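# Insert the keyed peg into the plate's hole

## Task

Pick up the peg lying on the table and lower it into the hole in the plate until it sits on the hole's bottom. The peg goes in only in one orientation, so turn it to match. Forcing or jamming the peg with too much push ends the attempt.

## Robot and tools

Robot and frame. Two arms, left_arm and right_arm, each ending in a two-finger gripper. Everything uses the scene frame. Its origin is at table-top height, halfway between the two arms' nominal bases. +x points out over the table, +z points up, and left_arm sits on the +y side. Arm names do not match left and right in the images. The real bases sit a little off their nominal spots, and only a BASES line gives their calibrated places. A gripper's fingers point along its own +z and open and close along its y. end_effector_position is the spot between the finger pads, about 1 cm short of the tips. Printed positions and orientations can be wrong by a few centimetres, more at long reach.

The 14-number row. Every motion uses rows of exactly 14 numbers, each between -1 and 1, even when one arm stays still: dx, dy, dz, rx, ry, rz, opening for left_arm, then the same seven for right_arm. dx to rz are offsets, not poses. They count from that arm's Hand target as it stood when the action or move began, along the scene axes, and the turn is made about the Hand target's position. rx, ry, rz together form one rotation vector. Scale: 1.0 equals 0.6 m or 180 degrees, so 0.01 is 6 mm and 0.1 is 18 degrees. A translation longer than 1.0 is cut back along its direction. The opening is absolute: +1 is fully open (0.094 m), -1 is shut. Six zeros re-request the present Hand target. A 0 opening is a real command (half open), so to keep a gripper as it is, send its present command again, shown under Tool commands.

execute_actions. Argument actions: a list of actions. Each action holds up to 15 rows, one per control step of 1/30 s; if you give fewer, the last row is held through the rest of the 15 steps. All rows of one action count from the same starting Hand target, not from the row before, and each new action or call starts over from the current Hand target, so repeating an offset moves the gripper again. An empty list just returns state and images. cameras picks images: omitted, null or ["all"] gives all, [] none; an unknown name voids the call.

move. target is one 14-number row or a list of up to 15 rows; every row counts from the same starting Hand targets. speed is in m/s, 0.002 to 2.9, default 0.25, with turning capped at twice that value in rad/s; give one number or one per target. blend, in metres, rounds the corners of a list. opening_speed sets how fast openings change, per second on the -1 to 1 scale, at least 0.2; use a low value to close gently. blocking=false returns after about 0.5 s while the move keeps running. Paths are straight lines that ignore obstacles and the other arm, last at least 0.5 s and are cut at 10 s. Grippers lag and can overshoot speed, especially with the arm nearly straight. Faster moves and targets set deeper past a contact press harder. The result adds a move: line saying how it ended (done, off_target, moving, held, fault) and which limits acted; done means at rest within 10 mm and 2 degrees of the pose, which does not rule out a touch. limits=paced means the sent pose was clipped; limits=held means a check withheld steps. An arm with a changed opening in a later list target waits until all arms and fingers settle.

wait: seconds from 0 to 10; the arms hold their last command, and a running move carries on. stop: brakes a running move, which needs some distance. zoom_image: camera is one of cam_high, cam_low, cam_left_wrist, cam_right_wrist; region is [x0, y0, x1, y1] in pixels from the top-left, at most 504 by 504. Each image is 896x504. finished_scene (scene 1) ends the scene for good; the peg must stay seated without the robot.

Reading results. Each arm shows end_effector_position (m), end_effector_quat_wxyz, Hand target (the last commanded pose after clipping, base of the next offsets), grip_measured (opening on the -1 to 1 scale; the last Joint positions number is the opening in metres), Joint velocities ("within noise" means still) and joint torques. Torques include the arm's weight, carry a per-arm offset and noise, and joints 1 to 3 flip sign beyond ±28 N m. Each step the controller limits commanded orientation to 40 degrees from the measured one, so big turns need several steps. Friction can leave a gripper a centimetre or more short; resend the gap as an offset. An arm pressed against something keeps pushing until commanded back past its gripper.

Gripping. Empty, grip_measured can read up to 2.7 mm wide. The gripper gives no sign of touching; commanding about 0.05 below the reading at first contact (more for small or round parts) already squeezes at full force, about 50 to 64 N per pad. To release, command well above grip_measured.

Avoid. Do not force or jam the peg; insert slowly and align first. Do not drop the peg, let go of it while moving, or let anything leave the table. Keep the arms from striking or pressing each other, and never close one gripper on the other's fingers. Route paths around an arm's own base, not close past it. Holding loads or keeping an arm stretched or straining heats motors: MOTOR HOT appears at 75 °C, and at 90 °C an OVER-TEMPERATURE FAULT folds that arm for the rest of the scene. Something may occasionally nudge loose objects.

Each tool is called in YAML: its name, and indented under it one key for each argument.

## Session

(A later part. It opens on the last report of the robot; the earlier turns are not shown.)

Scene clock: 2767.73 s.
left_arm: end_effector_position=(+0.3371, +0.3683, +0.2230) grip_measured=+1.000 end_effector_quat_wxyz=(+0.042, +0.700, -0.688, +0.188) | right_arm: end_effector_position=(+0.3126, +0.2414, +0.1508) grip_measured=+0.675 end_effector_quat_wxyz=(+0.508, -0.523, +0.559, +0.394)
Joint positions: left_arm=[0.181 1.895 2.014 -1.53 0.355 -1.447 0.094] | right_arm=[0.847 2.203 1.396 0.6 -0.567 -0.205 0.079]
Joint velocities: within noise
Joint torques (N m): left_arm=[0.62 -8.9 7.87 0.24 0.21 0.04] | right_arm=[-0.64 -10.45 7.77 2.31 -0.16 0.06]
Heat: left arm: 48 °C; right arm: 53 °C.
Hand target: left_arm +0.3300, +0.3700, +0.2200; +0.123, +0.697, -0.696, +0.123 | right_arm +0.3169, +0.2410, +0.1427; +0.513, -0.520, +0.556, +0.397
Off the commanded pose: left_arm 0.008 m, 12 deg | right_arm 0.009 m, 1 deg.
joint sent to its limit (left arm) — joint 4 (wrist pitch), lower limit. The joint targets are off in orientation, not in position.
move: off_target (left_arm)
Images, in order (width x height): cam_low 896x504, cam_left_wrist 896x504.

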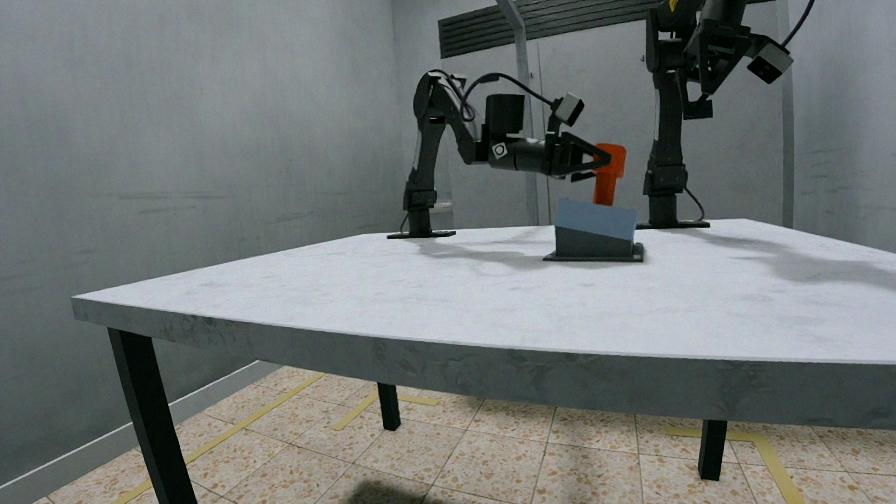

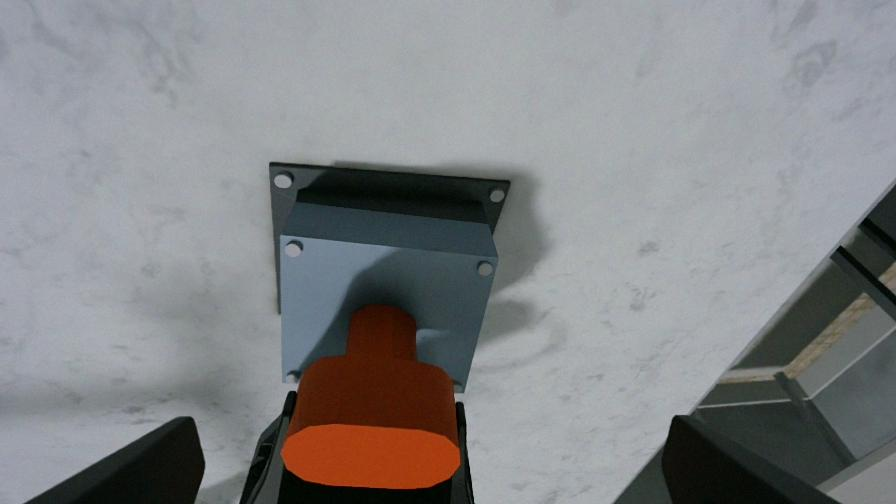

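move:
  target:
    - [0, 0, 0, 0, 0, 0, 1, 0.0, 0.005, 0.075, -0.0071, 0.0004, -0.0005, 0.5]
    - [0, 0, 0, 0, 0, 0, 1, -0.0007, 0.003, 0.0255, -0.0071, 0.0004, -0.0005, 0.5]
    - [0, 0, 0, 0, 0, 0, 1, -0.0007, 0.0017, -0.0012, -0.0071, 0.0004, -0.0005, 0.5]
  speed: [0.1, 0.06, 0.02]
  cameras: ["cam_low", "cam_left_wrist"]

zoom_image:
  camera: "cam_left_wrist"
  region: [335, 290, 425, 360]

zoom_image:
  camera: "cam_low"
  region: [585, 160, 635, 210]

Scene clock: 2940.17 s.
left_arm: end_effector_position=(+0.3371, +0.3683, +0.2230) grip_measured=+1.000 end_effector_quat_wxyz=(+0.042, +0.700, -0.688, +0.188) | right_arm: end_effector_position=(+0.3133, +0.2421, +0.1504) grip_measured=+0.675 end_effector_quat_wxyz=(+0.501, -0.524, +0.565, +0.393)
Joint positions: left_arm=[0.181 1.895 2.014 -1.53 0.355 -1.447 0.094] | right_arm=[0.847 2.202 1.41 0.567 -0.567 -0.205 0.079]
Joint velocities: within noise
Joint torques (N m): left_arm=[0.65 -8.88 7.88 0.25 0.19 0.04] | right_arm=[-0.34 -10.89 7.65 2.17 -0.08 -0.09]
Heat: left arm: 47 °C; right arm: 58 °C.
Hand target: left_arm +0.3300, +0.3700, +0.2200; +0.123, +0.697, -0.696, +0.123 | right_arm +0.3164, +0.2420, +0.1419; +0.507, -0.525, +0.561, +0.391
Off the commanded pose: left_arm 0.008 m, 12 deg | right_arm 0.009 m, 1 deg.
joint sent to its limit (left arm) — joint 4 (wrist pitch), lower limit. The joint targets are off in orientation, not in position.
move: off_target (left_arm)
Images, in order (width x height): cam_low 896x504, cam_left_wrist 896x504.

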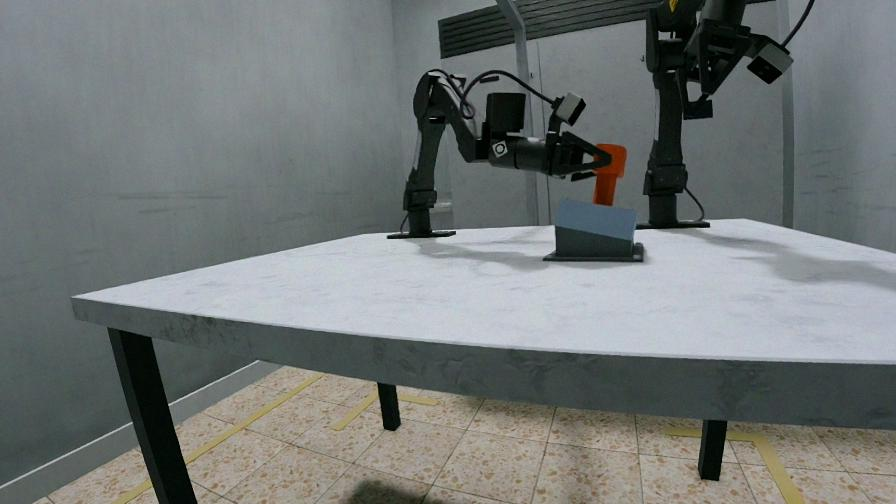

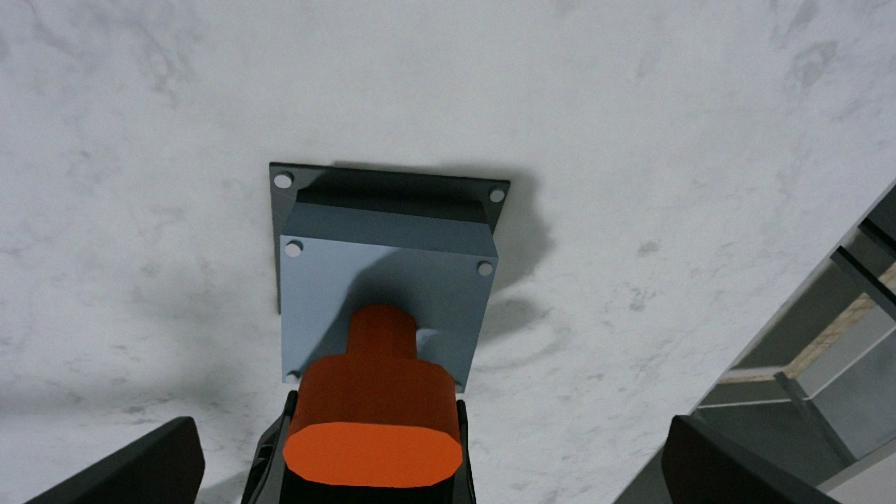

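Scaled by 5.600 from the camera's 896x504 image, which has a finer 1280x720 frame.

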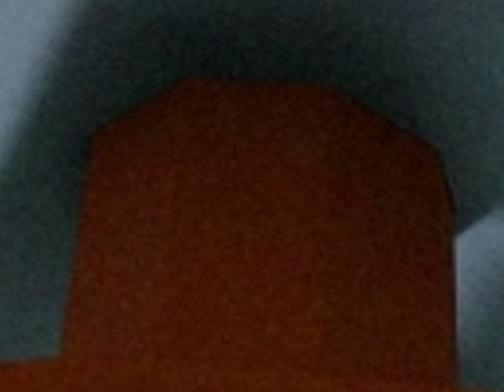

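Scaled by 10.080 from the camera's 896x504 image, which has a finer 1280x720 frame.

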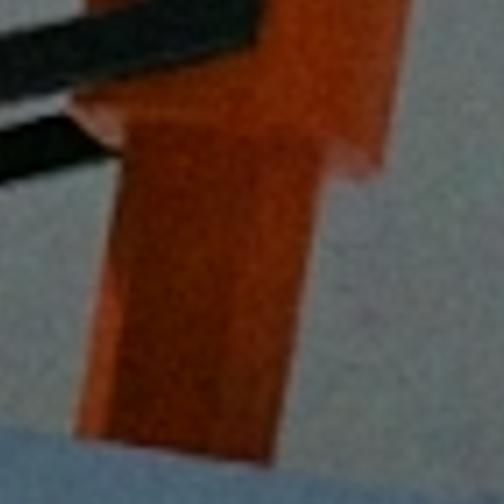

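move:
  target:
    - [0,0,0,0,0,0,1, 0,0,-0.0133,0,0,0,0.5]
    - [0,0,0,0,0,0,1, 0.005,0,-0.0133,0,0,0,0.5]
    - [0,0,0,0,0,0,1, 0.0035,0.0035,-0.0133,0,0,0,0.5]
    - [0,0,0,0,0,0,1, 0,0.005,-0.0133,0,0,0,0.5]
    - [0,0,0,0,0,0,1, -0.0035,0.0035,-0.0133,0,0,0,0.5]
    - [0,0,0,0,0,0,1, -0.005,0,-0.0133,0,0,0,0.5]
    - [0,0,0,0,0,0,1, -0.0035,-0.0035,-0.0133,0,0,0,0.5]
    - [0,0,0,0,0,0,1, 0,-0.005,-0.0133,0,0,0,0.5]
    - [0,0,0,0,0,0,1, 0.0035,-0.0035,-0.0133,0,0,0,0.5]
    - [0,0,0,0,0,0,1, 0.0083,0,-0.0133,0,0,0,0.5]
    - [0,0,0,0,0,0,1, 0,0.0083,-0.0133,0,0,0,0.5]
    - [0,0,0,0,0,0,1, -0.0083,0,-0.0133,0,0,0,0.5]
    - [0,0,0,0,0,0,1, 0,-0.0083,-0.0133,0,0,0,0.5]
    - [0,0,0,0,0,0,1, 0.0058,-0.0058,-0.0133,0,0,0,0.5]
    - [0,0,0,0,0,0,1, 0,0,-0.0133,0,0,0,0.5]
  speed: 0.02
  cameras: ["cam_low", "cam_left_wrist"]

zoom_image:
  camera: "cam_left_wrist"
  region: [335, 290, 425, 360]

Scene clock: 2987.33 s.
left_arm: end_effector_position=(+0.3371, +0.3683, +0.2230) grip_measured=+1.000 end_effector_quat_wxyz=(+0.042, +0.700, -0.688, +0.188) | right_arm: end_effector_position=(+0.3128, +0.2413, +0.1501) grip_measured=+0.675 end_effector_quat_wxyz=(+0.514, -0.523, +0.552, +0.396)
Joint positions: left_arm=[0.181 1.895 2.014 -1.53 0.355 -1.447 0.094] | right_arm=[0.845 2.211 1.388 0.635 -0.574 -0.205 0.079]
Joint velocities: within noise
Joint torques (N m): left_arm=[0.65 -8.87 7.87 0.23 0.21 0.04] | right_arm=[-0.17 -10.36 8.58 1.73 0 -0.08]
Heat: left arm: 47 °C; right arm: 55 °C.
Hand target: left_arm +0.3300, +0.3700, +0.2200; +0.123, +0.697, -0.696, +0.123 | right_arm +0.3164, +0.2421, +0.1340; +0.507, -0.525, +0.561, +0.391
Off the commanded pose: left_arm 0.008 m, 12 deg | right_arm 0.017 m, 1 deg.
joint sent to its limit (left arm) — joint 4 (wrist pitch), lower limit. The joint targets are off in orientation, not in position.
move: off_target (left_arm, right_arm)
Images, in order (width x height): cam_low 896x504, cam_left_wrist 896x504.

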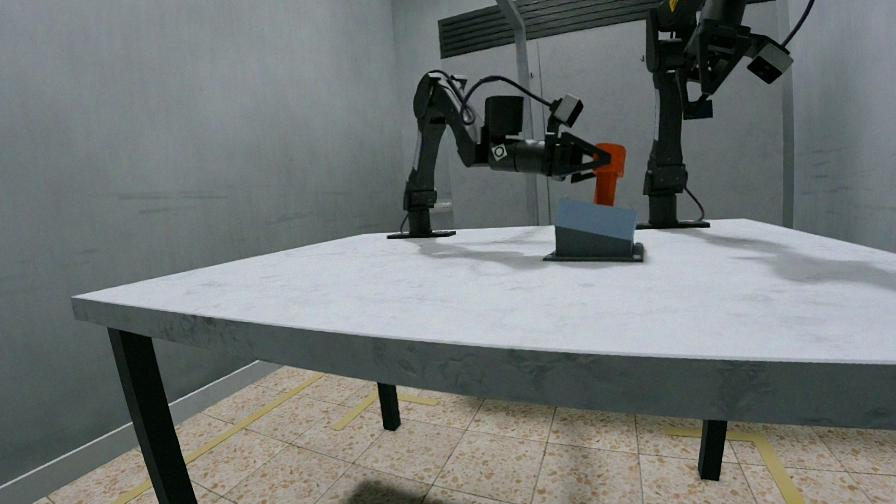

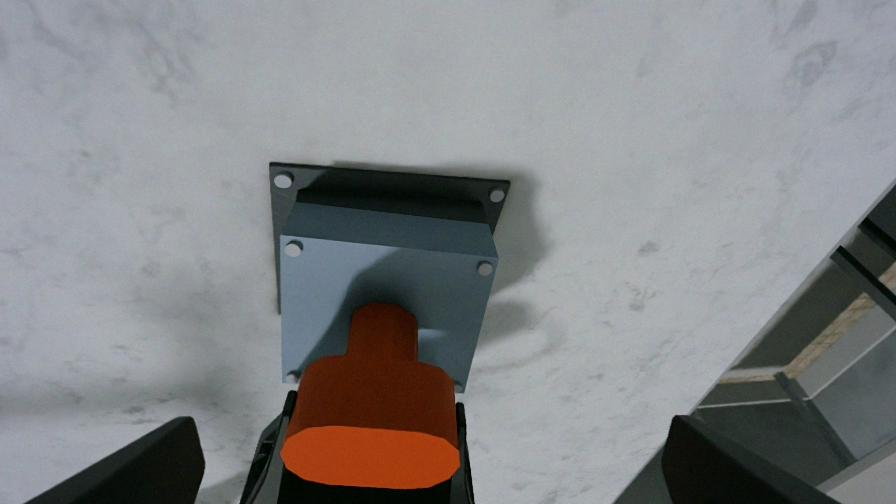

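Scaled by 5.600 from the camera's 896x504 image, which has a finer 1280x720 frame.

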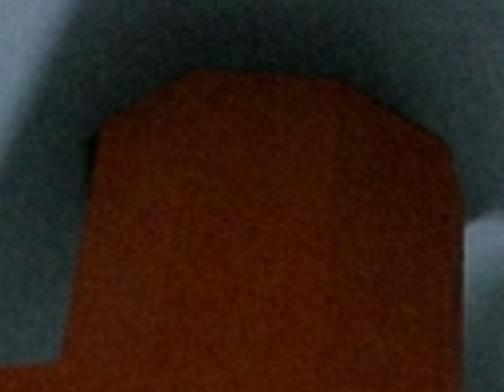

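move:
  target:
    - [0, 0, 0, 0, 0, 0, 1, 0.0, 0.01, 0.0933, -0.02, 0, 0.0028, 0.5]
    - [0, 0, 0, 0, 0, 0, 1, -0.0007, 0.015, 0.05, -0.0389, 0, 0.0056, 0.5]
    - [0, 0, 0, 0, 0, 0, 1, -0.0007, 0.015, 0.0272, -0.0389, 0, 0.0056, 0.5]
  speed: [0.1, 0.1, 0.03]
  cameras: ["cam_low", "cam_left_wrist"]

zoom_image:
  camera: "cam_left_wrist"
  region: [335, 290, 425, 360]

zoom_image:
  camera: "cam_low"
  region: [585, 160, 635, 210]

Scene clock: 3201.10 s.
left_arm: end_effector_position=(+0.3371, +0.3683, +0.2230) grip_measured=+1.000 end_effector_quat_wxyz=(+0.042, +0.700, -0.688, +0.188) | right_arm: end_effector_position=(+0.3148, +0.2497, +0.1497) grip_measured=+0.675 end_effector_quat_wxyz=(-0.465, +0.558, -0.582, -0.366)
Joint positions: left_arm=[0.181 1.895 2.014 -1.53 0.355 -1.447 0.094] | right_arm=[0.856 2.203 1.539 0.303 -0.558 -0.293 0.079]
Joint velocities: within noise
Joint torques (N m): left_arm=[0.62 -8.9 7.87 0.25 0.2 0.04] | right_arm=[0.24 -13.08 8.87 1.76 0.01 -0.13]
Heat: left arm: 47 °C; right arm: 51 °C.
Hand target: left_arm +0.3300, +0.3700, +0.2200; +0.123, +0.697, -0.696, +0.123 | right_arm +0.3158, +0.2510, +0.1503; -0.471, +0.560, -0.579, -0.360
Off the commanded pose: left_arm 0.008 m, 12 deg | right_arm 0.002 m, 1 deg.
joint sent to its limit (left arm) — joint 4 (wrist pitch), lower limit. The joint targets are off in orientation, not in position.
move: off_target (left_arm)
Images, in order (width x height): cam_low 896x504, cam_left_wrist 896x504.

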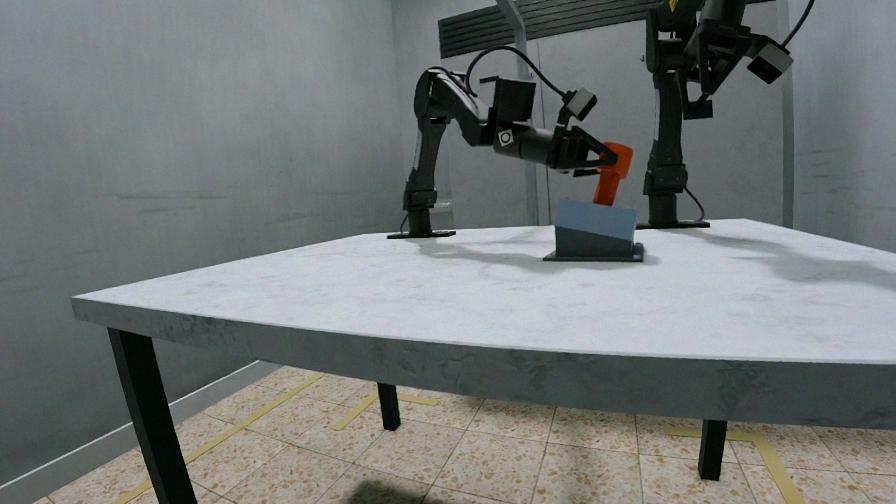

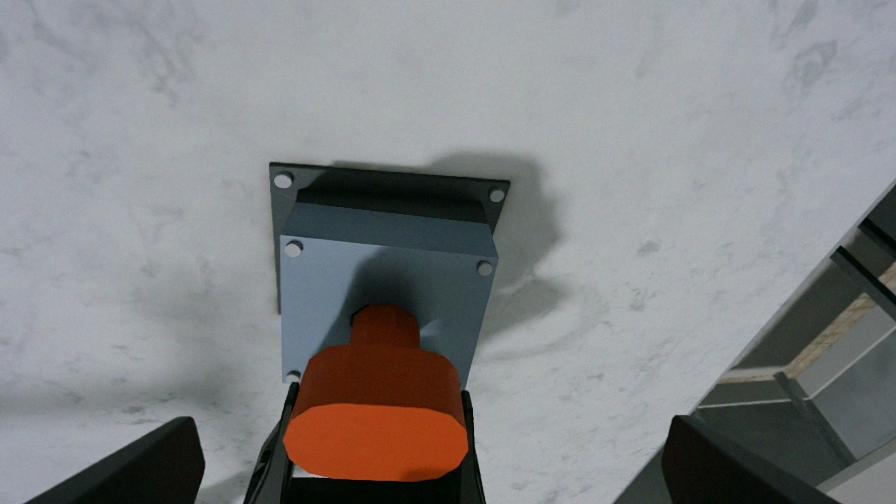

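Scaled by 5.600 from the camera's 896x504 image, which has a finer 1280x720 frame.

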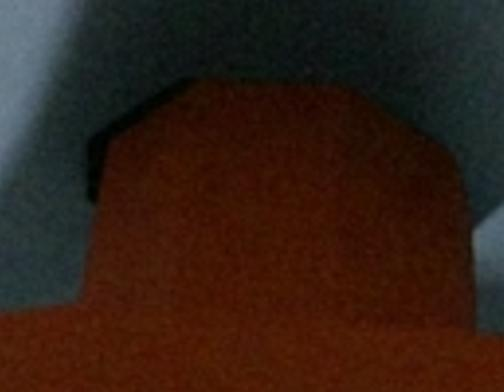

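Scaled by 10.080 from the camera's 896x504 image, which has a finer 1280x720 frame.

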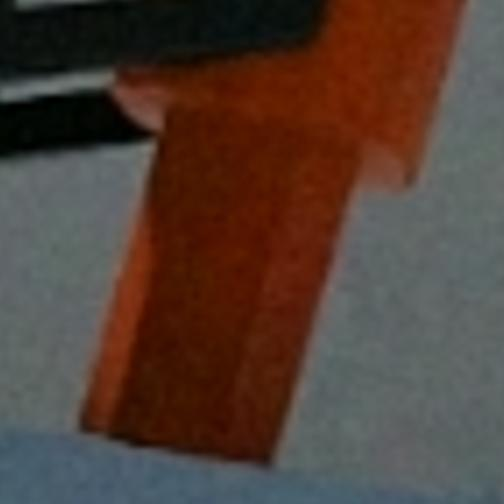

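move:
  target:
    - [0, 0, 0, 0, 0, 0, 1, -0.005, -0.0005, 0.003, 0, 0, 0, 0.5]
    - [0, 0, 0, 0, 0, 0, 1, -0.005, -0.0005, -0.005, 0, 0, 0, 0.5]
  speed: [0.03, 0.02]
  cameras: ["cam_left_wrist"]

zoom_image:
  camera: "cam_left_wrist"
  region: [335, 290, 425, 360]

Scene clock: 3222.03 s.
left_arm: end_effector_position=(+0.3371, +0.3683, +0.2230) grip_measured=+1.000 end_effector_quat_wxyz=(+0.042, +0.700, -0.688, +0.188) | right_arm: end_effector_position=(+0.3148, +0.2502, +0.1499) grip_measured=+0.675 end_effector_quat_wxyz=(-0.466, +0.557, -0.582, -0.365)
Joint positions: left_arm=[0.181 1.895 2.014 -1.53 0.355 -1.447 0.094] | right_arm=[0.857 2.203 1.539 0.305 -0.554 -0.294 0.079]
Joint velocities: within noise
Joint torques (N m): left_arm=[0.59 -8.88 7.88 0.24 0.2 0.04] | right_arm=[0.46 -13.33 7.23 1.91 0.01 -0.11]
Heat: left arm: 47 °C; right arm: 61 °C.
Hand target: left_arm +0.3300, +0.3700, +0.2200; +0.123, +0.697, -0.696, +0.123 | right_arm +0.3129, +0.2507, +0.1473; -0.471, +0.560, -0.579, -0.360
Off the commanded pose: left_arm 0.008 m, 12 deg | right_arm 0.003 m, 1 deg.
joint sent to its limit (left arm) — joint 4 (wrist pitch), lower limit. The joint targets are off in orientation, not in position.
move: off_target (left_arm)
Images, in order (width x height): cam_left_wrist 896x504.

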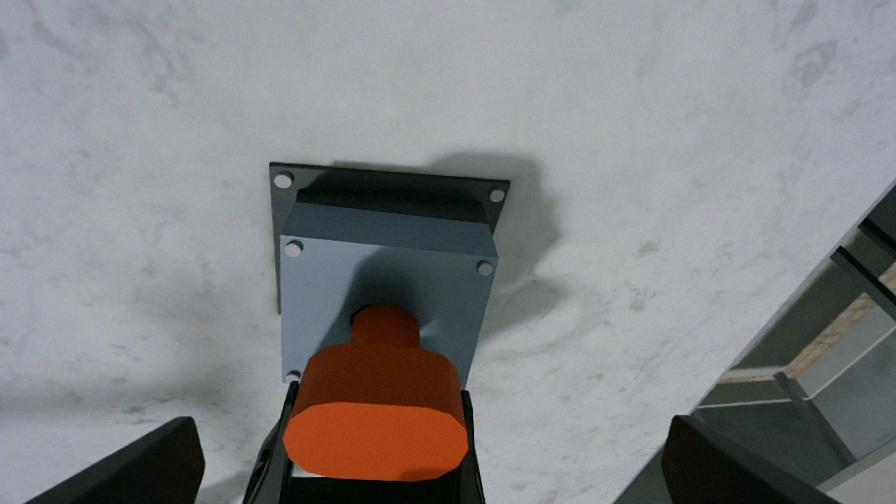

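Scaled by 5.600 from the camera's 896x504 image, which has a finer 1280x720 frame.

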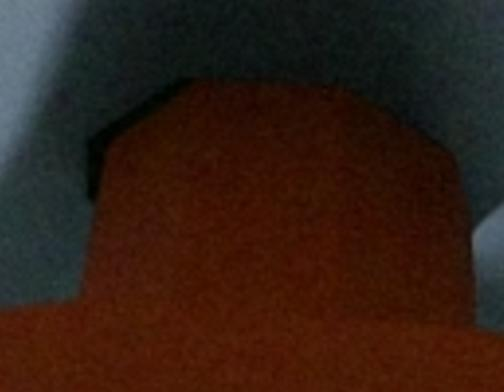

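move:
  target: [0, 0, 0, 0, 0, 0, 1, -0.0075, 0, 0.0035, 0, 0, 0, 0.5]
  speed: 0.02
  cameras: []

Scene clock: 3240.53 s.
left_arm: end_effector_position=(+0.3371, +0.3683, +0.2230) grip_measured=+1.000 end_effector_quat_wxyz=(+0.042, +0.700, -0.688, +0.188) | right_arm: end_effector_position=(+0.3117, +0.2519, +0.1494) grip_measured=+0.675 end_effector_quat_wxyz=(-0.470, +0.558, -0.577, -0.366)
Joint positions: left_arm=[0.181 1.895 2.014 -1.53 0.355 -1.447 0.094] | right_arm=[0.864 2.203 1.526 0.33 -0.551 -0.294 0.079]
Joint velocities: within noise
Joint torques (N m): left_arm=[0.62 -8.9 7.87 0.24 0.21 0.04] | right_arm=[0.5 -14.5 7.09 1.66 0.06 -0.08]
Heat: left arm: 47 °C; right arm: 65 °C.
Hand target: left_arm +0.3300, +0.3700, +0.2200; +0.123, +0.697, -0.696, +0.123 | right_arm +0.3086, +0.2507, +0.1495; -0.471, +0.560, -0.579, -0.360
Off the commanded pose: left_arm 0.008 m, 12 deg | right_arm 0.003 m, 1 deg.
joint sent to its limit (left arm) — joint 4 (wrist pitch), lower limit. The joint targets are off in orientation, not in position.
move: off_target (left_arm)
No camera images: "cameras" was empty.

move:
  target:
    - [0, 0, 0, 0, 0, 0, 1, 0.0223, -0.0128, 0.0675, 0, 0, 0, 0.5]
    - [0, 0, 0, 0, 0, 0, 1, 0.0092, -0.0012, 0.0242, 0, 0, 0, 0.5]
    - [0, 0, 0, 0, 0, 0, 1, 0.0092, -0.0015, -0.0005, 0, 0, 0, 0.5]
  speed: [0.1, 0.08, 0.03]
  cameras: ["cam_left_wrist"]

zoom_image:
  camera: "cam_left_wrist"
  region: [335, 290, 425, 360]

Scene clock: 3295.17 s.
left_arm: end_effector_position=(+0.3371, +0.3683, +0.2230) grip_measured=+1.000 end_effector_quat_wxyz=(+0.042, +0.700, -0.688, +0.188) | right_arm: end_effector_position=(+0.3156, +0.2491, +0.1492) grip_measured=+0.675 end_effector_quat_wxyz=(-0.466, +0.559, -0.582, -0.362)
Joint positions: left_arm=[0.181 1.895 2.014 -1.53 0.355 -1.447 0.094] | right_arm=[0.855 2.202 1.539 0.298 -0.553 -0.302 0.079]
Joint velocities: within noise
Joint torques (N m): left_arm=[0.64 -8.87 7.88 0.23 0.21 0.03] | right_arm=[0.39 -13.45 7.53 1.88 -0.04 -0.04]
Heat: left arm: 47 °C; right arm: 74 °C.
Hand target: left_arm +0.3300, +0.3700, +0.2200; +0.123, +0.697, -0.696, +0.123 | right_arm +0.3139, +0.2499, +0.1491; -0.471, +0.560, -0.579, -0.360
Off the commanded pose: left_arm 0.008 m, 12 deg | right_arm 0.002 m, 1 deg.
joint sent to its limit (left arm) — joint 4 (wrist pitch), lower limit. The joint targets are off in orientation, not in position.
move: off_target (left_arm)
Images, in order (width x height): cam_left_wrist 896x504.

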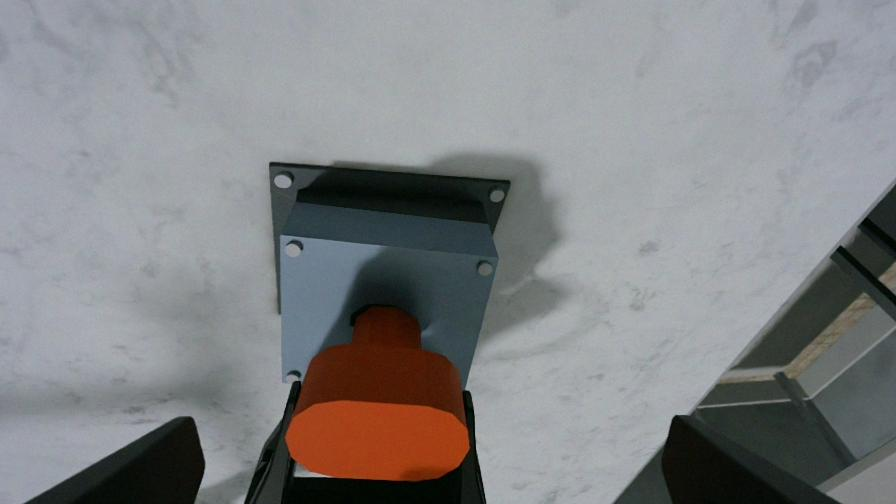

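Scaled by 5.600 from the camera's 896x504 image, which has a finer 1280x720 frame.

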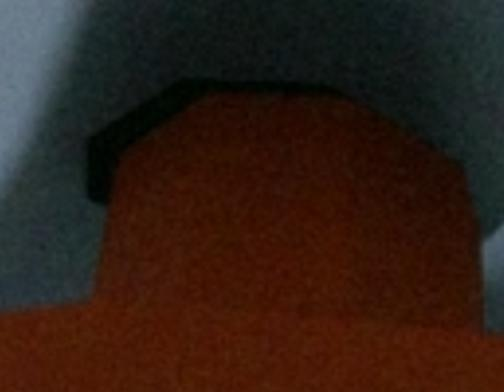

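move:
  target:
    - [0, 0, 0, 0, 0, 0, 1, 0, 0, 0.08, 0, 0, 0, 0.5]
    - [0, 0, 0, 0, 0, 0, 1, -0.19, -0.4165, 0.2, 0, 0, 0, 0.5]
  speed: [0.1, 0.3]
  blend: [0.02, 0]
  cameras: ["cam_left_wrist"]

Scene clock: 3305.73 s.
left_arm: end_effector_position=(+0.3371, +0.3683, +0.2230) grip_measured=+1.000 end_effector_quat_wxyz=(+0.042, +0.700, -0.688, +0.188) | right_arm: end_effector_position=(+0.2039, +0.0002, +0.2588) grip_measured=+0.675 end_effector_quat_wxyz=(-0.459, +0.553, -0.598, -0.355)
Joint positions: left_arm=[0.181 1.895 2.014 -1.53 0.355 -1.447 0.094] | right_arm=[0.498 1.146 0.876 -0.249 -0.851 -0.493 0.079]
Joint velocities: within noise
Joint torques (N m): left_arm=[0.64 -8.88 7.86 0.23 0.21 0.03] | right_arm=[-0.47 -5.15 9.31 1.61 -0.62 -0.11]
Heat: left arm: 47 °C; right arm: 71 °C.
Hand target: left_arm +0.3300, +0.3700, +0.2200; +0.123, +0.697, -0.696, +0.123 | right_arm +0.1999, -0.0001, +0.2692; -0.471, +0.560, -0.579, -0.360
Off the commanded pose: left_arm 0.008 m, 12 deg | right_arm 0.011 m, 3 deg.
joint sent to its limit (left arm) — joint 4 (wrist pitch), lower limit. The joint targets are off in orientation, not in position.
move: off_target (left_arm, right_arm)
Images, in order (width x height): cam_left_wrist 896x504.

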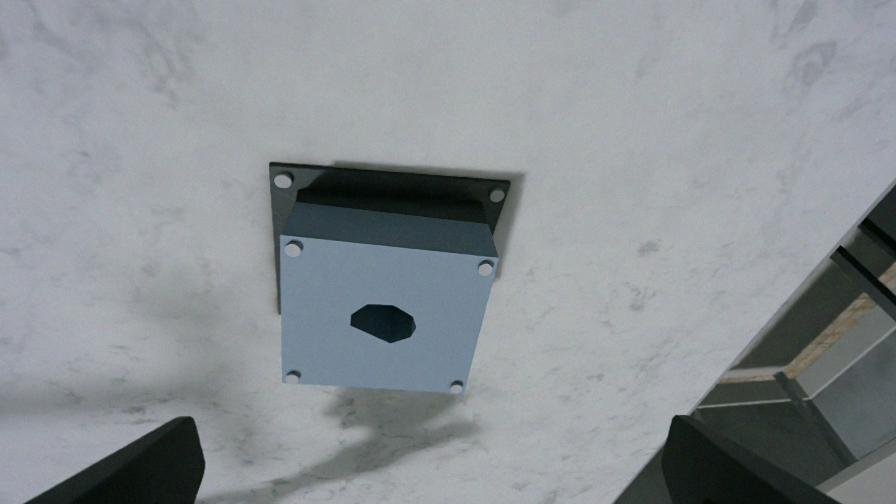

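zoom_image:
  camera: "cam_left_wrist"
  region: [345, 295, 420, 350]

Scaled by 6.720 from the camera's 896x504 image, which has a finer 1280x720 frame.

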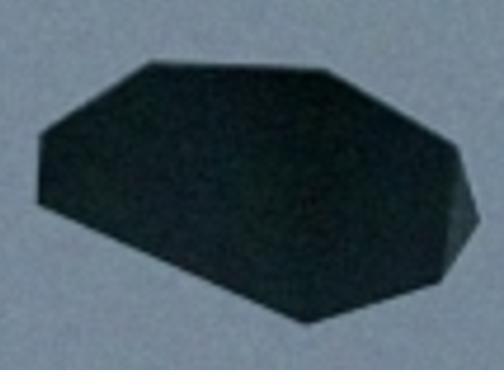

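move:
  target:
    - [0, 0, 0, 0, 0, 0, 1, 0.2035, 0.4052, -0.132, 0, 0, 0, 0.5]
    - [0, 0, 0, 0, 0, 0, 1, 0.1858, 0.4158, -0.1762, 0, 0, 0, 0.5]
    - [0, 0, 0, 0, 0, 0, 1, 0.1858, 0.4158, -0.2037, 0, 0, 0, 0.5]
  speed: [0.3, 0.08, 0.03]
  cameras: ["cam_left_wrist"]

zoom_image:
  camera: "cam_left_wrist"
  region: [335, 290, 425, 360]

Scene clock: 3387.43 s.
left_arm: end_effector_position=(+0.3371, +0.3683, +0.2230) grip_measured=+1.000 end_effector_quat_wxyz=(+0.042, +0.700, -0.688, +0.188) | right_arm: end_effector_position=(+0.3115, +0.2435, +0.1526) grip_measured=+0.675 end_effector_quat_wxyz=(-0.463, +0.562, -0.586, -0.355)
Joint positions: left_arm=[0.181 1.895 2.014 -1.53 0.355 -1.447 0.094] | right_arm=[0.857 2.168 1.513 0.274 -0.541 -0.313 0.079]
Joint velocities: within noise
Joint torques (N m): left_arm=[0.64 -8.87 7.88 0.23 0.2 0.04] | right_arm=[0.51 -10.74 8.36 2.3 -0.14 0.08]
Heat: left arm: 47 °C; right arm: 49 °C.
Hand target: left_arm +0.3300, +0.3700, +0.2200; +0.123, +0.697, -0.696, +0.123 | right_arm +0.3114, +0.2494, +0.1468; -0.471, +0.560, -0.579, -0.360
Off the commanded pose: left_arm 0.008 m, 12 deg | right_arm 0.008 m, 1 deg.
joint sent to its limit (left arm) — joint 4 (wrist pitch), lower limit. The joint targets are off in orientation, not in position.
move: off_target (left_arm)
Images, in order (width x height): cam_left_wrist 896x504.

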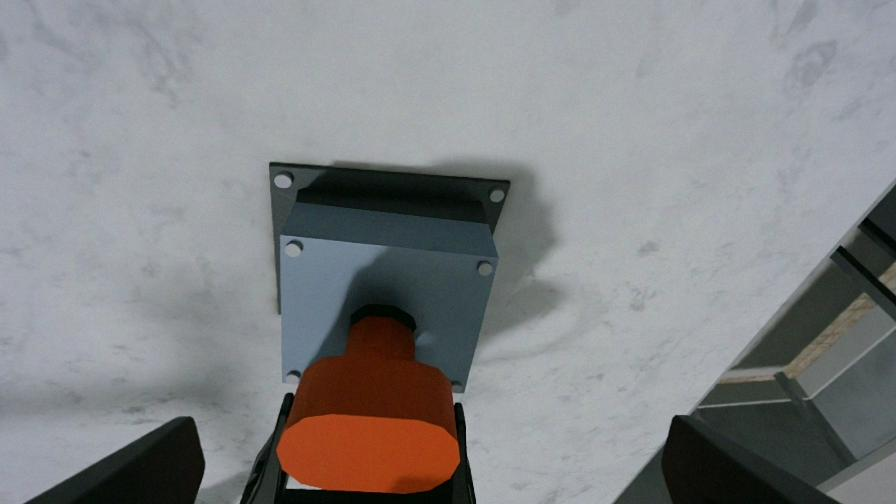

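Scaled by 5.600 from the camera's 896x504 image, which has a finer 1280x720 frame.

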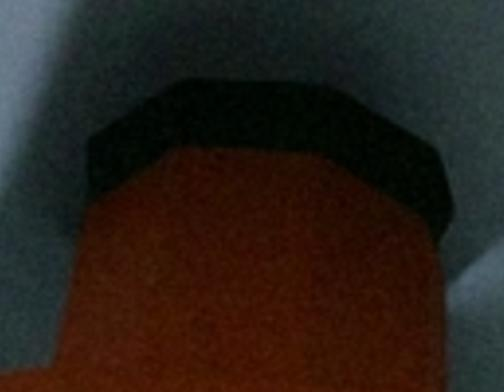

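move:
  target:
    - [0, 0, 0, 0, 0, 0, 1, 0.0037, 0.011, -0.002, 0, 0, 0, 0.5]
    - [0, 0, 0, 0, 0, 0, 1, 0.0037, 0.011, -0.011, 0, 0, 0, 0.5]
  speed: [0.02, 0.02]
  cameras: ["cam_left_wrist"]

zoom_image:
  camera: "cam_left_wrist"
  region: [335, 290, 425, 360]

Scene clock: 3401.17 s.
left_arm: end_effector_position=(+0.3371, +0.3683, +0.2230) grip_measured=+1.000 end_effector_quat_wxyz=(+0.042, +0.700, -0.688, +0.188) | right_arm: end_effector_position=(+0.3117, +0.2488, +0.1490) grip_measured=+0.675 end_effector_quat_wxyz=(-0.470, +0.561, -0.580, -0.358)
Joint positions: left_arm=[0.181 1.895 2.014 -1.53 0.355 -1.447 0.094] | right_arm=[0.863 2.19 1.516 0.316 -0.54 -0.308 0.079]
Joint velocities: within noise
Joint torques (N m): left_arm=[0.64 -8.88 7.87 0.23 0.2 0.03] | right_arm=[0.51 -10.02 10.45 1.98 -0.08 0.05]
Heat: left arm: 47 °C; right arm: 52 °C.
Hand target: left_arm +0.3300, +0.3700, +0.2200; +0.123, +0.697, -0.696, +0.123 | right_arm +0.3136, +0.2561, +0.1402; -0.471, +0.560, -0.579, -0.360
Off the commanded pose: left_arm 0.008 m, 12 deg | right_arm 0.011 m, 0 deg.
joint sent to its limit (left arm) — joint 4 (wrist pitch), lower limit. The joint targets are off in orientation, not in position.
move: off_target (left_arm, right_arm)
Images, in order (width x height): cam_left_wrist 896x504.

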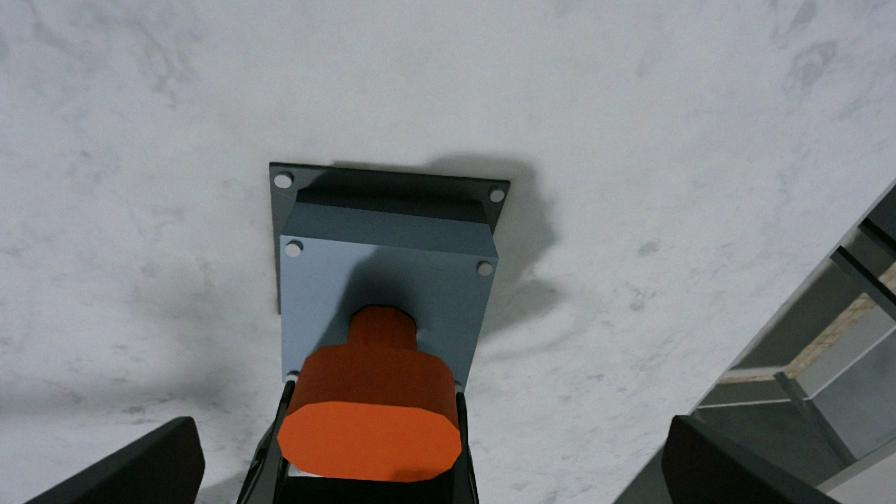

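Scaled by 5.600 from the camera's 896x504 image, which has a finer 1280x720 frame.

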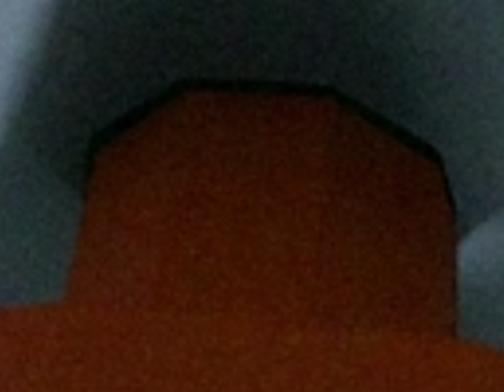

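execute_actions:
  actions: []
  cameras: ["cam_right_wrist", "cam_low", "cam_left_wrist"]

zoom_image:
  camera: "cam_low"
  region: [585, 140, 645, 215]

Scene clock: 3449.80 s.
left_arm: end_effector_position=(+0.3371, +0.3683, +0.2230) grip_measured=+1.000 end_effector_quat_wxyz=(+0.042, +0.700, -0.688, +0.188) | right_arm: end_effector_position=(+0.3117, +0.2488, +0.1490) grip_measured=+0.675 end_effector_quat_wxyz=(-0.470, +0.561, -0.580, -0.358)
Joint positions: left_arm=[0.181 1.895 2.014 -1.53 0.355 -1.447 0.094] | right_arm=[0.863 2.19 1.516 0.316 -0.54 -0.308 0.079]
Joint velocities: within noise
Joint torques (N m): left_arm=[0.62 -8.9 7.88 0.25 0.2 0.04] | right_arm=[0.51 -10 10.47 1.98 -0.08 0.05]
Heat: left arm: 47 °C; right arm: 55 °C.
Hand target: left_arm +0.3300, +0.3700, +0.2200; +0.123, +0.697, -0.696, +0.123 | right_arm +0.3136, +0.2561, +0.1402; -0.471, +0.560, -0.579, -0.360
Tool commands: left_gripper/opening=+1.0 right_gripper/opening=+0.5
Off the commanded pose: left_arm 0.008 m, 12 deg | right_arm 0.011 m, 0 deg.
Images, in order (width x height): cam_low 896x504, cam_left_wrist 896x504, cam_right_wrist 896x504.

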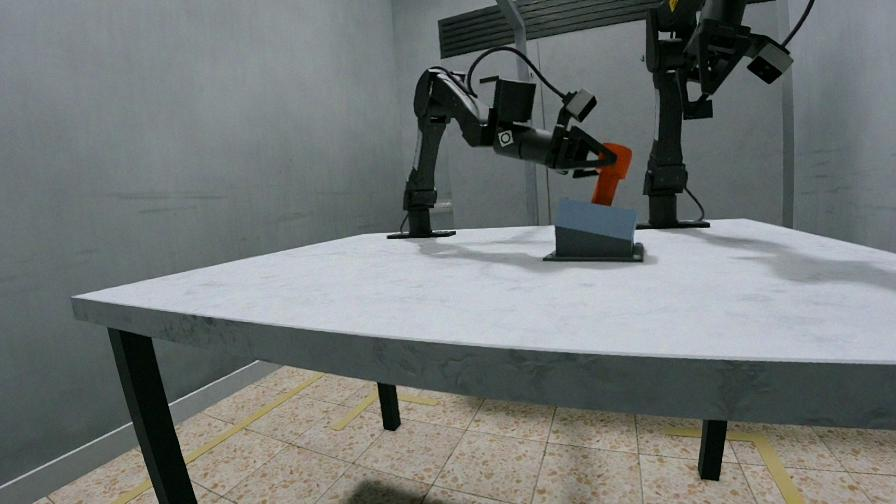

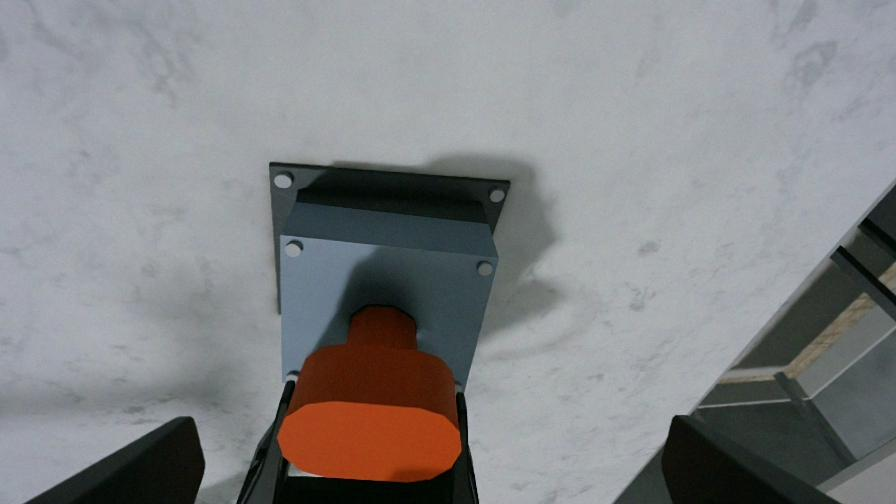

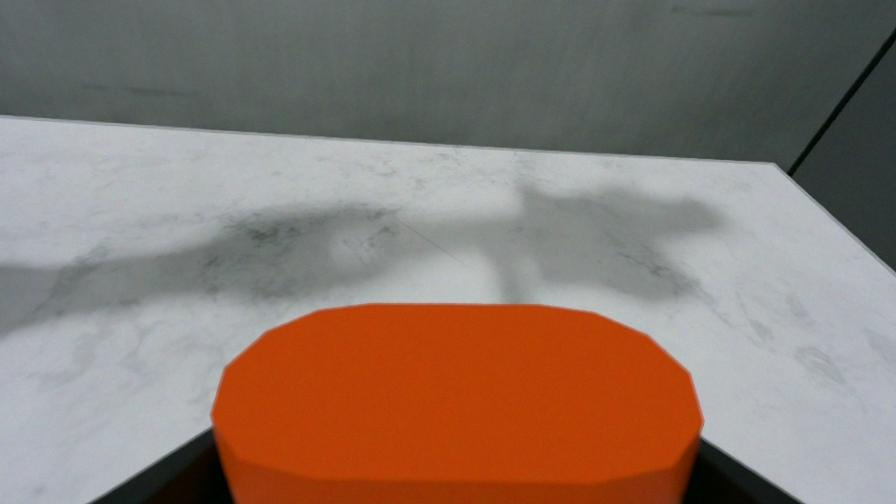

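Scaled by 6.720 from the camera's 896x504 image, which has a finer 1280x720 frame.

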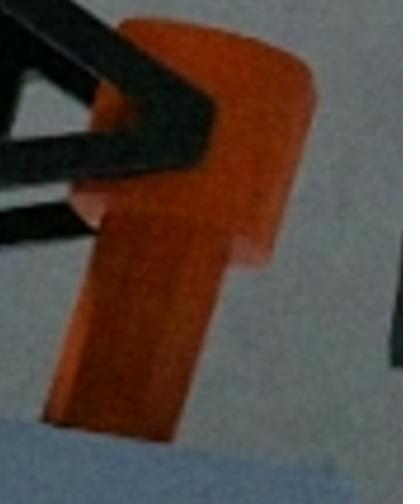

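move:
  target: [0, 0, 0, 0, 0, 0, 1, 0, 0, 0, 0.001, 0.006, -0.0019, 0.5]
  speed: 0.02
  cameras: ["cam_left_wrist"]

zoom_image:
  camera: "cam_left_wrist"
  region: [335, 290, 425, 360]

Scene clock: 3498.83 s.
left_arm: end_effector_position=(+0.3371, +0.3683, +0.2230) grip_measured=+1.000 end_effector_quat_wxyz=(+0.042, +0.700, -0.688, +0.188) | right_arm: end_effector_position=(+0.3124, +0.2487, +0.1489) grip_measured=+0.675 end_effector_quat_wxyz=(-0.468, +0.555, -0.585, -0.361)
Joint positions: left_arm=[0.181 1.895 2.014 -1.53 0.355 -1.447 0.094] | right_arm=[0.863 2.19 1.516 0.316 -0.537 -0.291 0.079]
Joint velocities: within noise
Joint torques (N m): left_arm=[0.64 -8.9 7.88 0.24 0.2 0.04] | right_arm=[0.5 -10.02 10.45 1.98 -0.11 0.07]
Heat: left arm: 47 °C; right arm: 56 °C.
Hand target: left_arm +0.3300, +0.3700, +0.2200; +0.123, +0.697, -0.696, +0.123 | right_arm +0.3137, +0.2560, +0.1402; -0.467, +0.554, -0.584, -0.365
Off the commanded pose: left_arm 0.008 m, 12 deg | right_arm 0.011 m, 0 deg.
joint sent to its limit (left arm) — joint 4 (wrist pitch), lower limit. The joint targets are off in orientation, not in position.
move: off_target (left_arm, right_arm)
Images, in order (width x height): cam_left_wrist 896x504.

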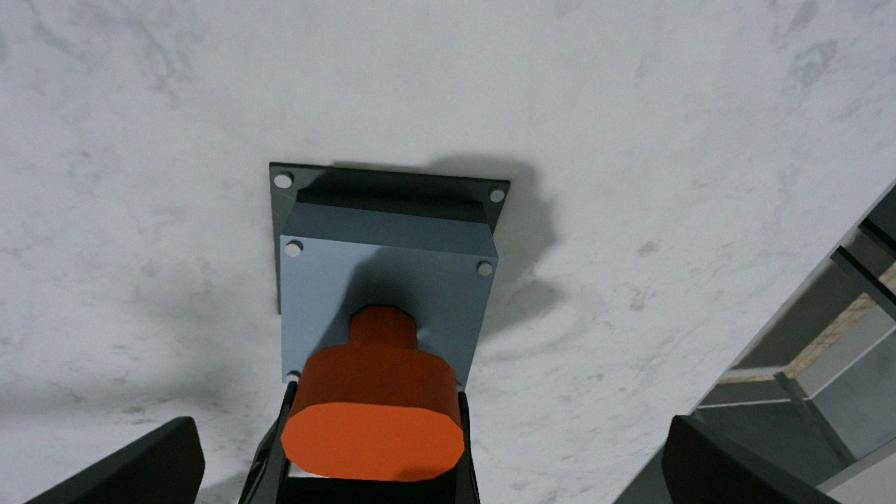

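Scaled by 5.600 from the camera's 896x504 image, which has a finer 1280x720 frame.

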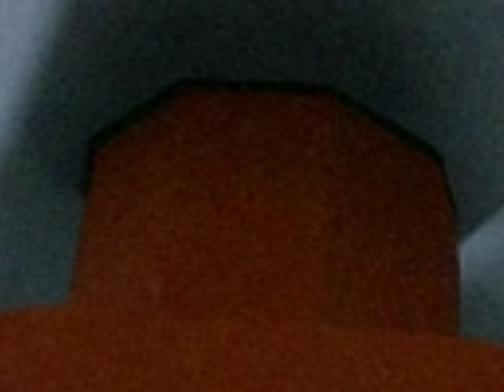

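move:
  target: [0, 0, 0, 0, 0, 0, 1, -0.0002, 0.0009, 0.0028, 0.0027, -0.0003, 0.0003, 0.5]
  speed: 0.02
  cameras: ["cam_left_wrist"]

zoom_image:
  camera: "cam_left_wrist"
  region: [335, 290, 425, 360]

Scene clock: 3570.27 s.
left_arm: end_effector_position=(+0.3371, +0.3683, +0.2230) grip_measured=+1.000 end_effector_quat_wxyz=(+0.042, +0.700, -0.688, +0.188) | right_arm: end_effector_position=(+0.3124, +0.2488, +0.1492) grip_measured=+0.675 end_effector_quat_wxyz=(-0.467, +0.554, -0.586, -0.362)
Joint positions: left_arm=[0.181 1.895 2.014 -1.53 0.355 -1.447 0.094] | right_arm=[0.863 2.19 1.516 0.317 -0.537 -0.286 0.079]
Joint velocities: within noise
Joint torques (N m): left_arm=[0.64 -8.88 7.87 0.24 0.2 0.03] | right_arm=[0.53 -10 10.3 2.09 -0.15 0.06]
Heat: left arm: 47 °C; right arm: 55 °C.
Hand target: left_arm +0.3300, +0.3700, +0.2200; +0.123, +0.697, -0.696, +0.123 | right_arm +0.3135, +0.2566, +0.1419; -0.470, +0.553, -0.582, -0.367
Off the commanded pose: left_arm 0.008 m, 12 deg | right_arm 0.011 m, 1 deg.
joint sent to its limit (left arm) — joint 4 (wrist pitch), lower limit. The joint targets are off in orientation, not in position.
move: off_target (left_arm, right_arm)
Images, in order (width x height): cam_left_wrist 896x504.

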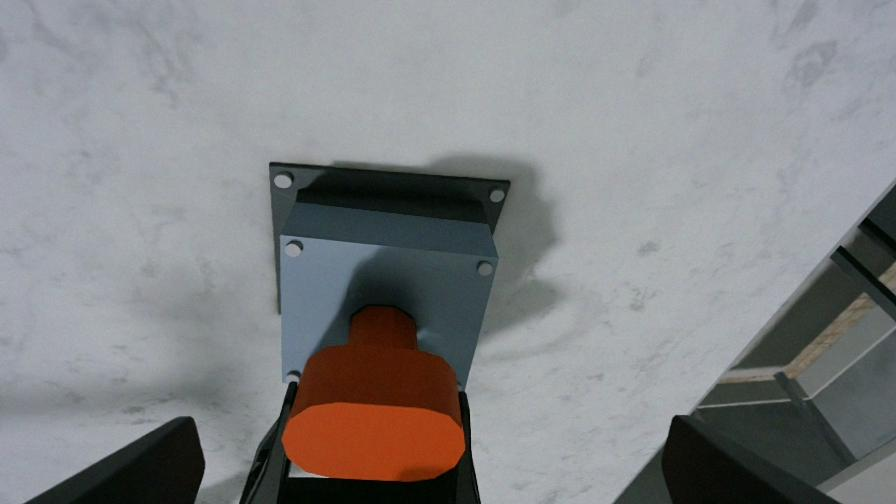

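Scaled by 5.600 from the camera's 896x504 image, which has a finer 1280x720 frame.

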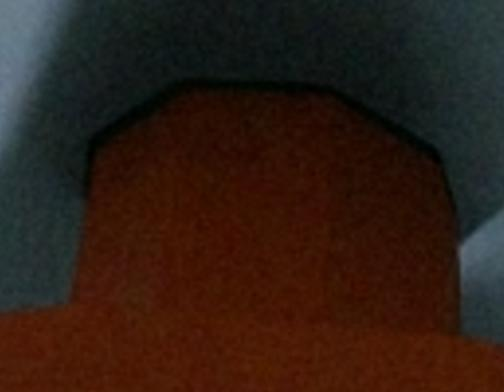

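move:
  target: [0, 0, 0, 0, 0, 0, 1, -0.0004, 0.0018, 0.0056, 0.0054, -0.0006, 0.0006, 0.5]
  speed: 0.03
  cameras: ["cam_left_wrist"]

zoom_image:
  camera: "cam_left_wrist"
  region: [335, 290, 425, 360]

Scene clock: 3577.80 s.
left_arm: end_effector_position=(+0.3371, +0.3683, +0.2230) grip_measured=+1.000 end_effector_quat_wxyz=(+0.042, +0.700, -0.688, +0.188) | right_arm: end_effector_position=(+0.3132, +0.2497, +0.1479) grip_measured=+0.675 end_effector_quat_wxyz=(-0.468, +0.550, -0.587, -0.365)
Joint positions: left_arm=[0.181 1.895 2.014 -1.53 0.355 -1.447 0.094] | right_arm=[0.863 2.197 1.516 0.331 -0.537 -0.276 0.079]
Joint velocities: within noise
Joint torques (N m): left_arm=[0.62 -8.9 7.86 0.23 0.21 0.04] | right_arm=[0.54 -10.58 10.1 2.18 -0.2 0.08]
Heat: left arm: 47 °C; right arm: 55 °C.
Hand target: left_arm +0.3300, +0.3700, +0.2200; +0.123, +0.697, -0.696, +0.123 | right_arm +0.3133, +0.2577, +0.1453; -0.475, +0.550, -0.578, -0.372
Off the commanded pose: left_arm 0.008 m, 12 deg | right_arm 0.008 m, 2 deg.
joint sent to its limit (left arm) — joint 4 (wrist pitch), lower limit. The joint targets are off in orientation, not in position.
move: off_target (left_arm)
Images, in order (width x height): cam_left_wrist 896x504.

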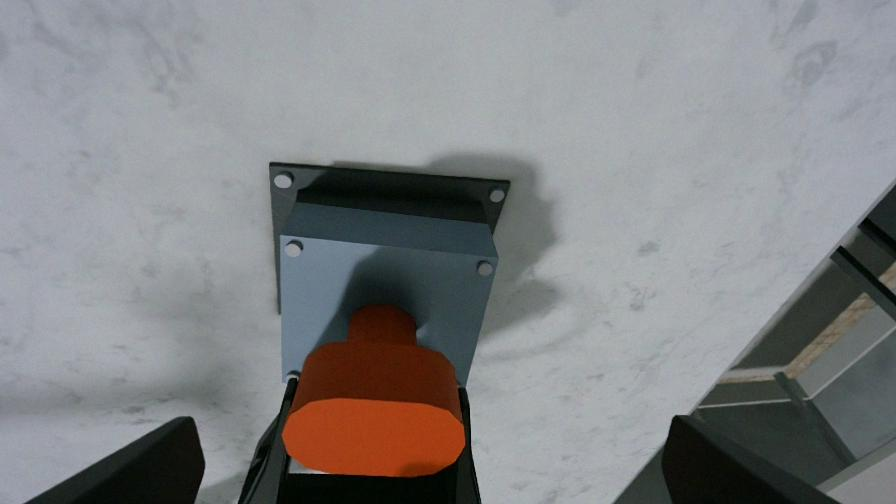

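Scaled by 5.600 from the camera's 896x504 image, which has a finer 1280x720 frame.

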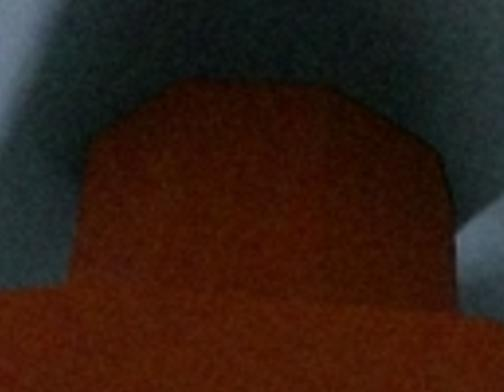

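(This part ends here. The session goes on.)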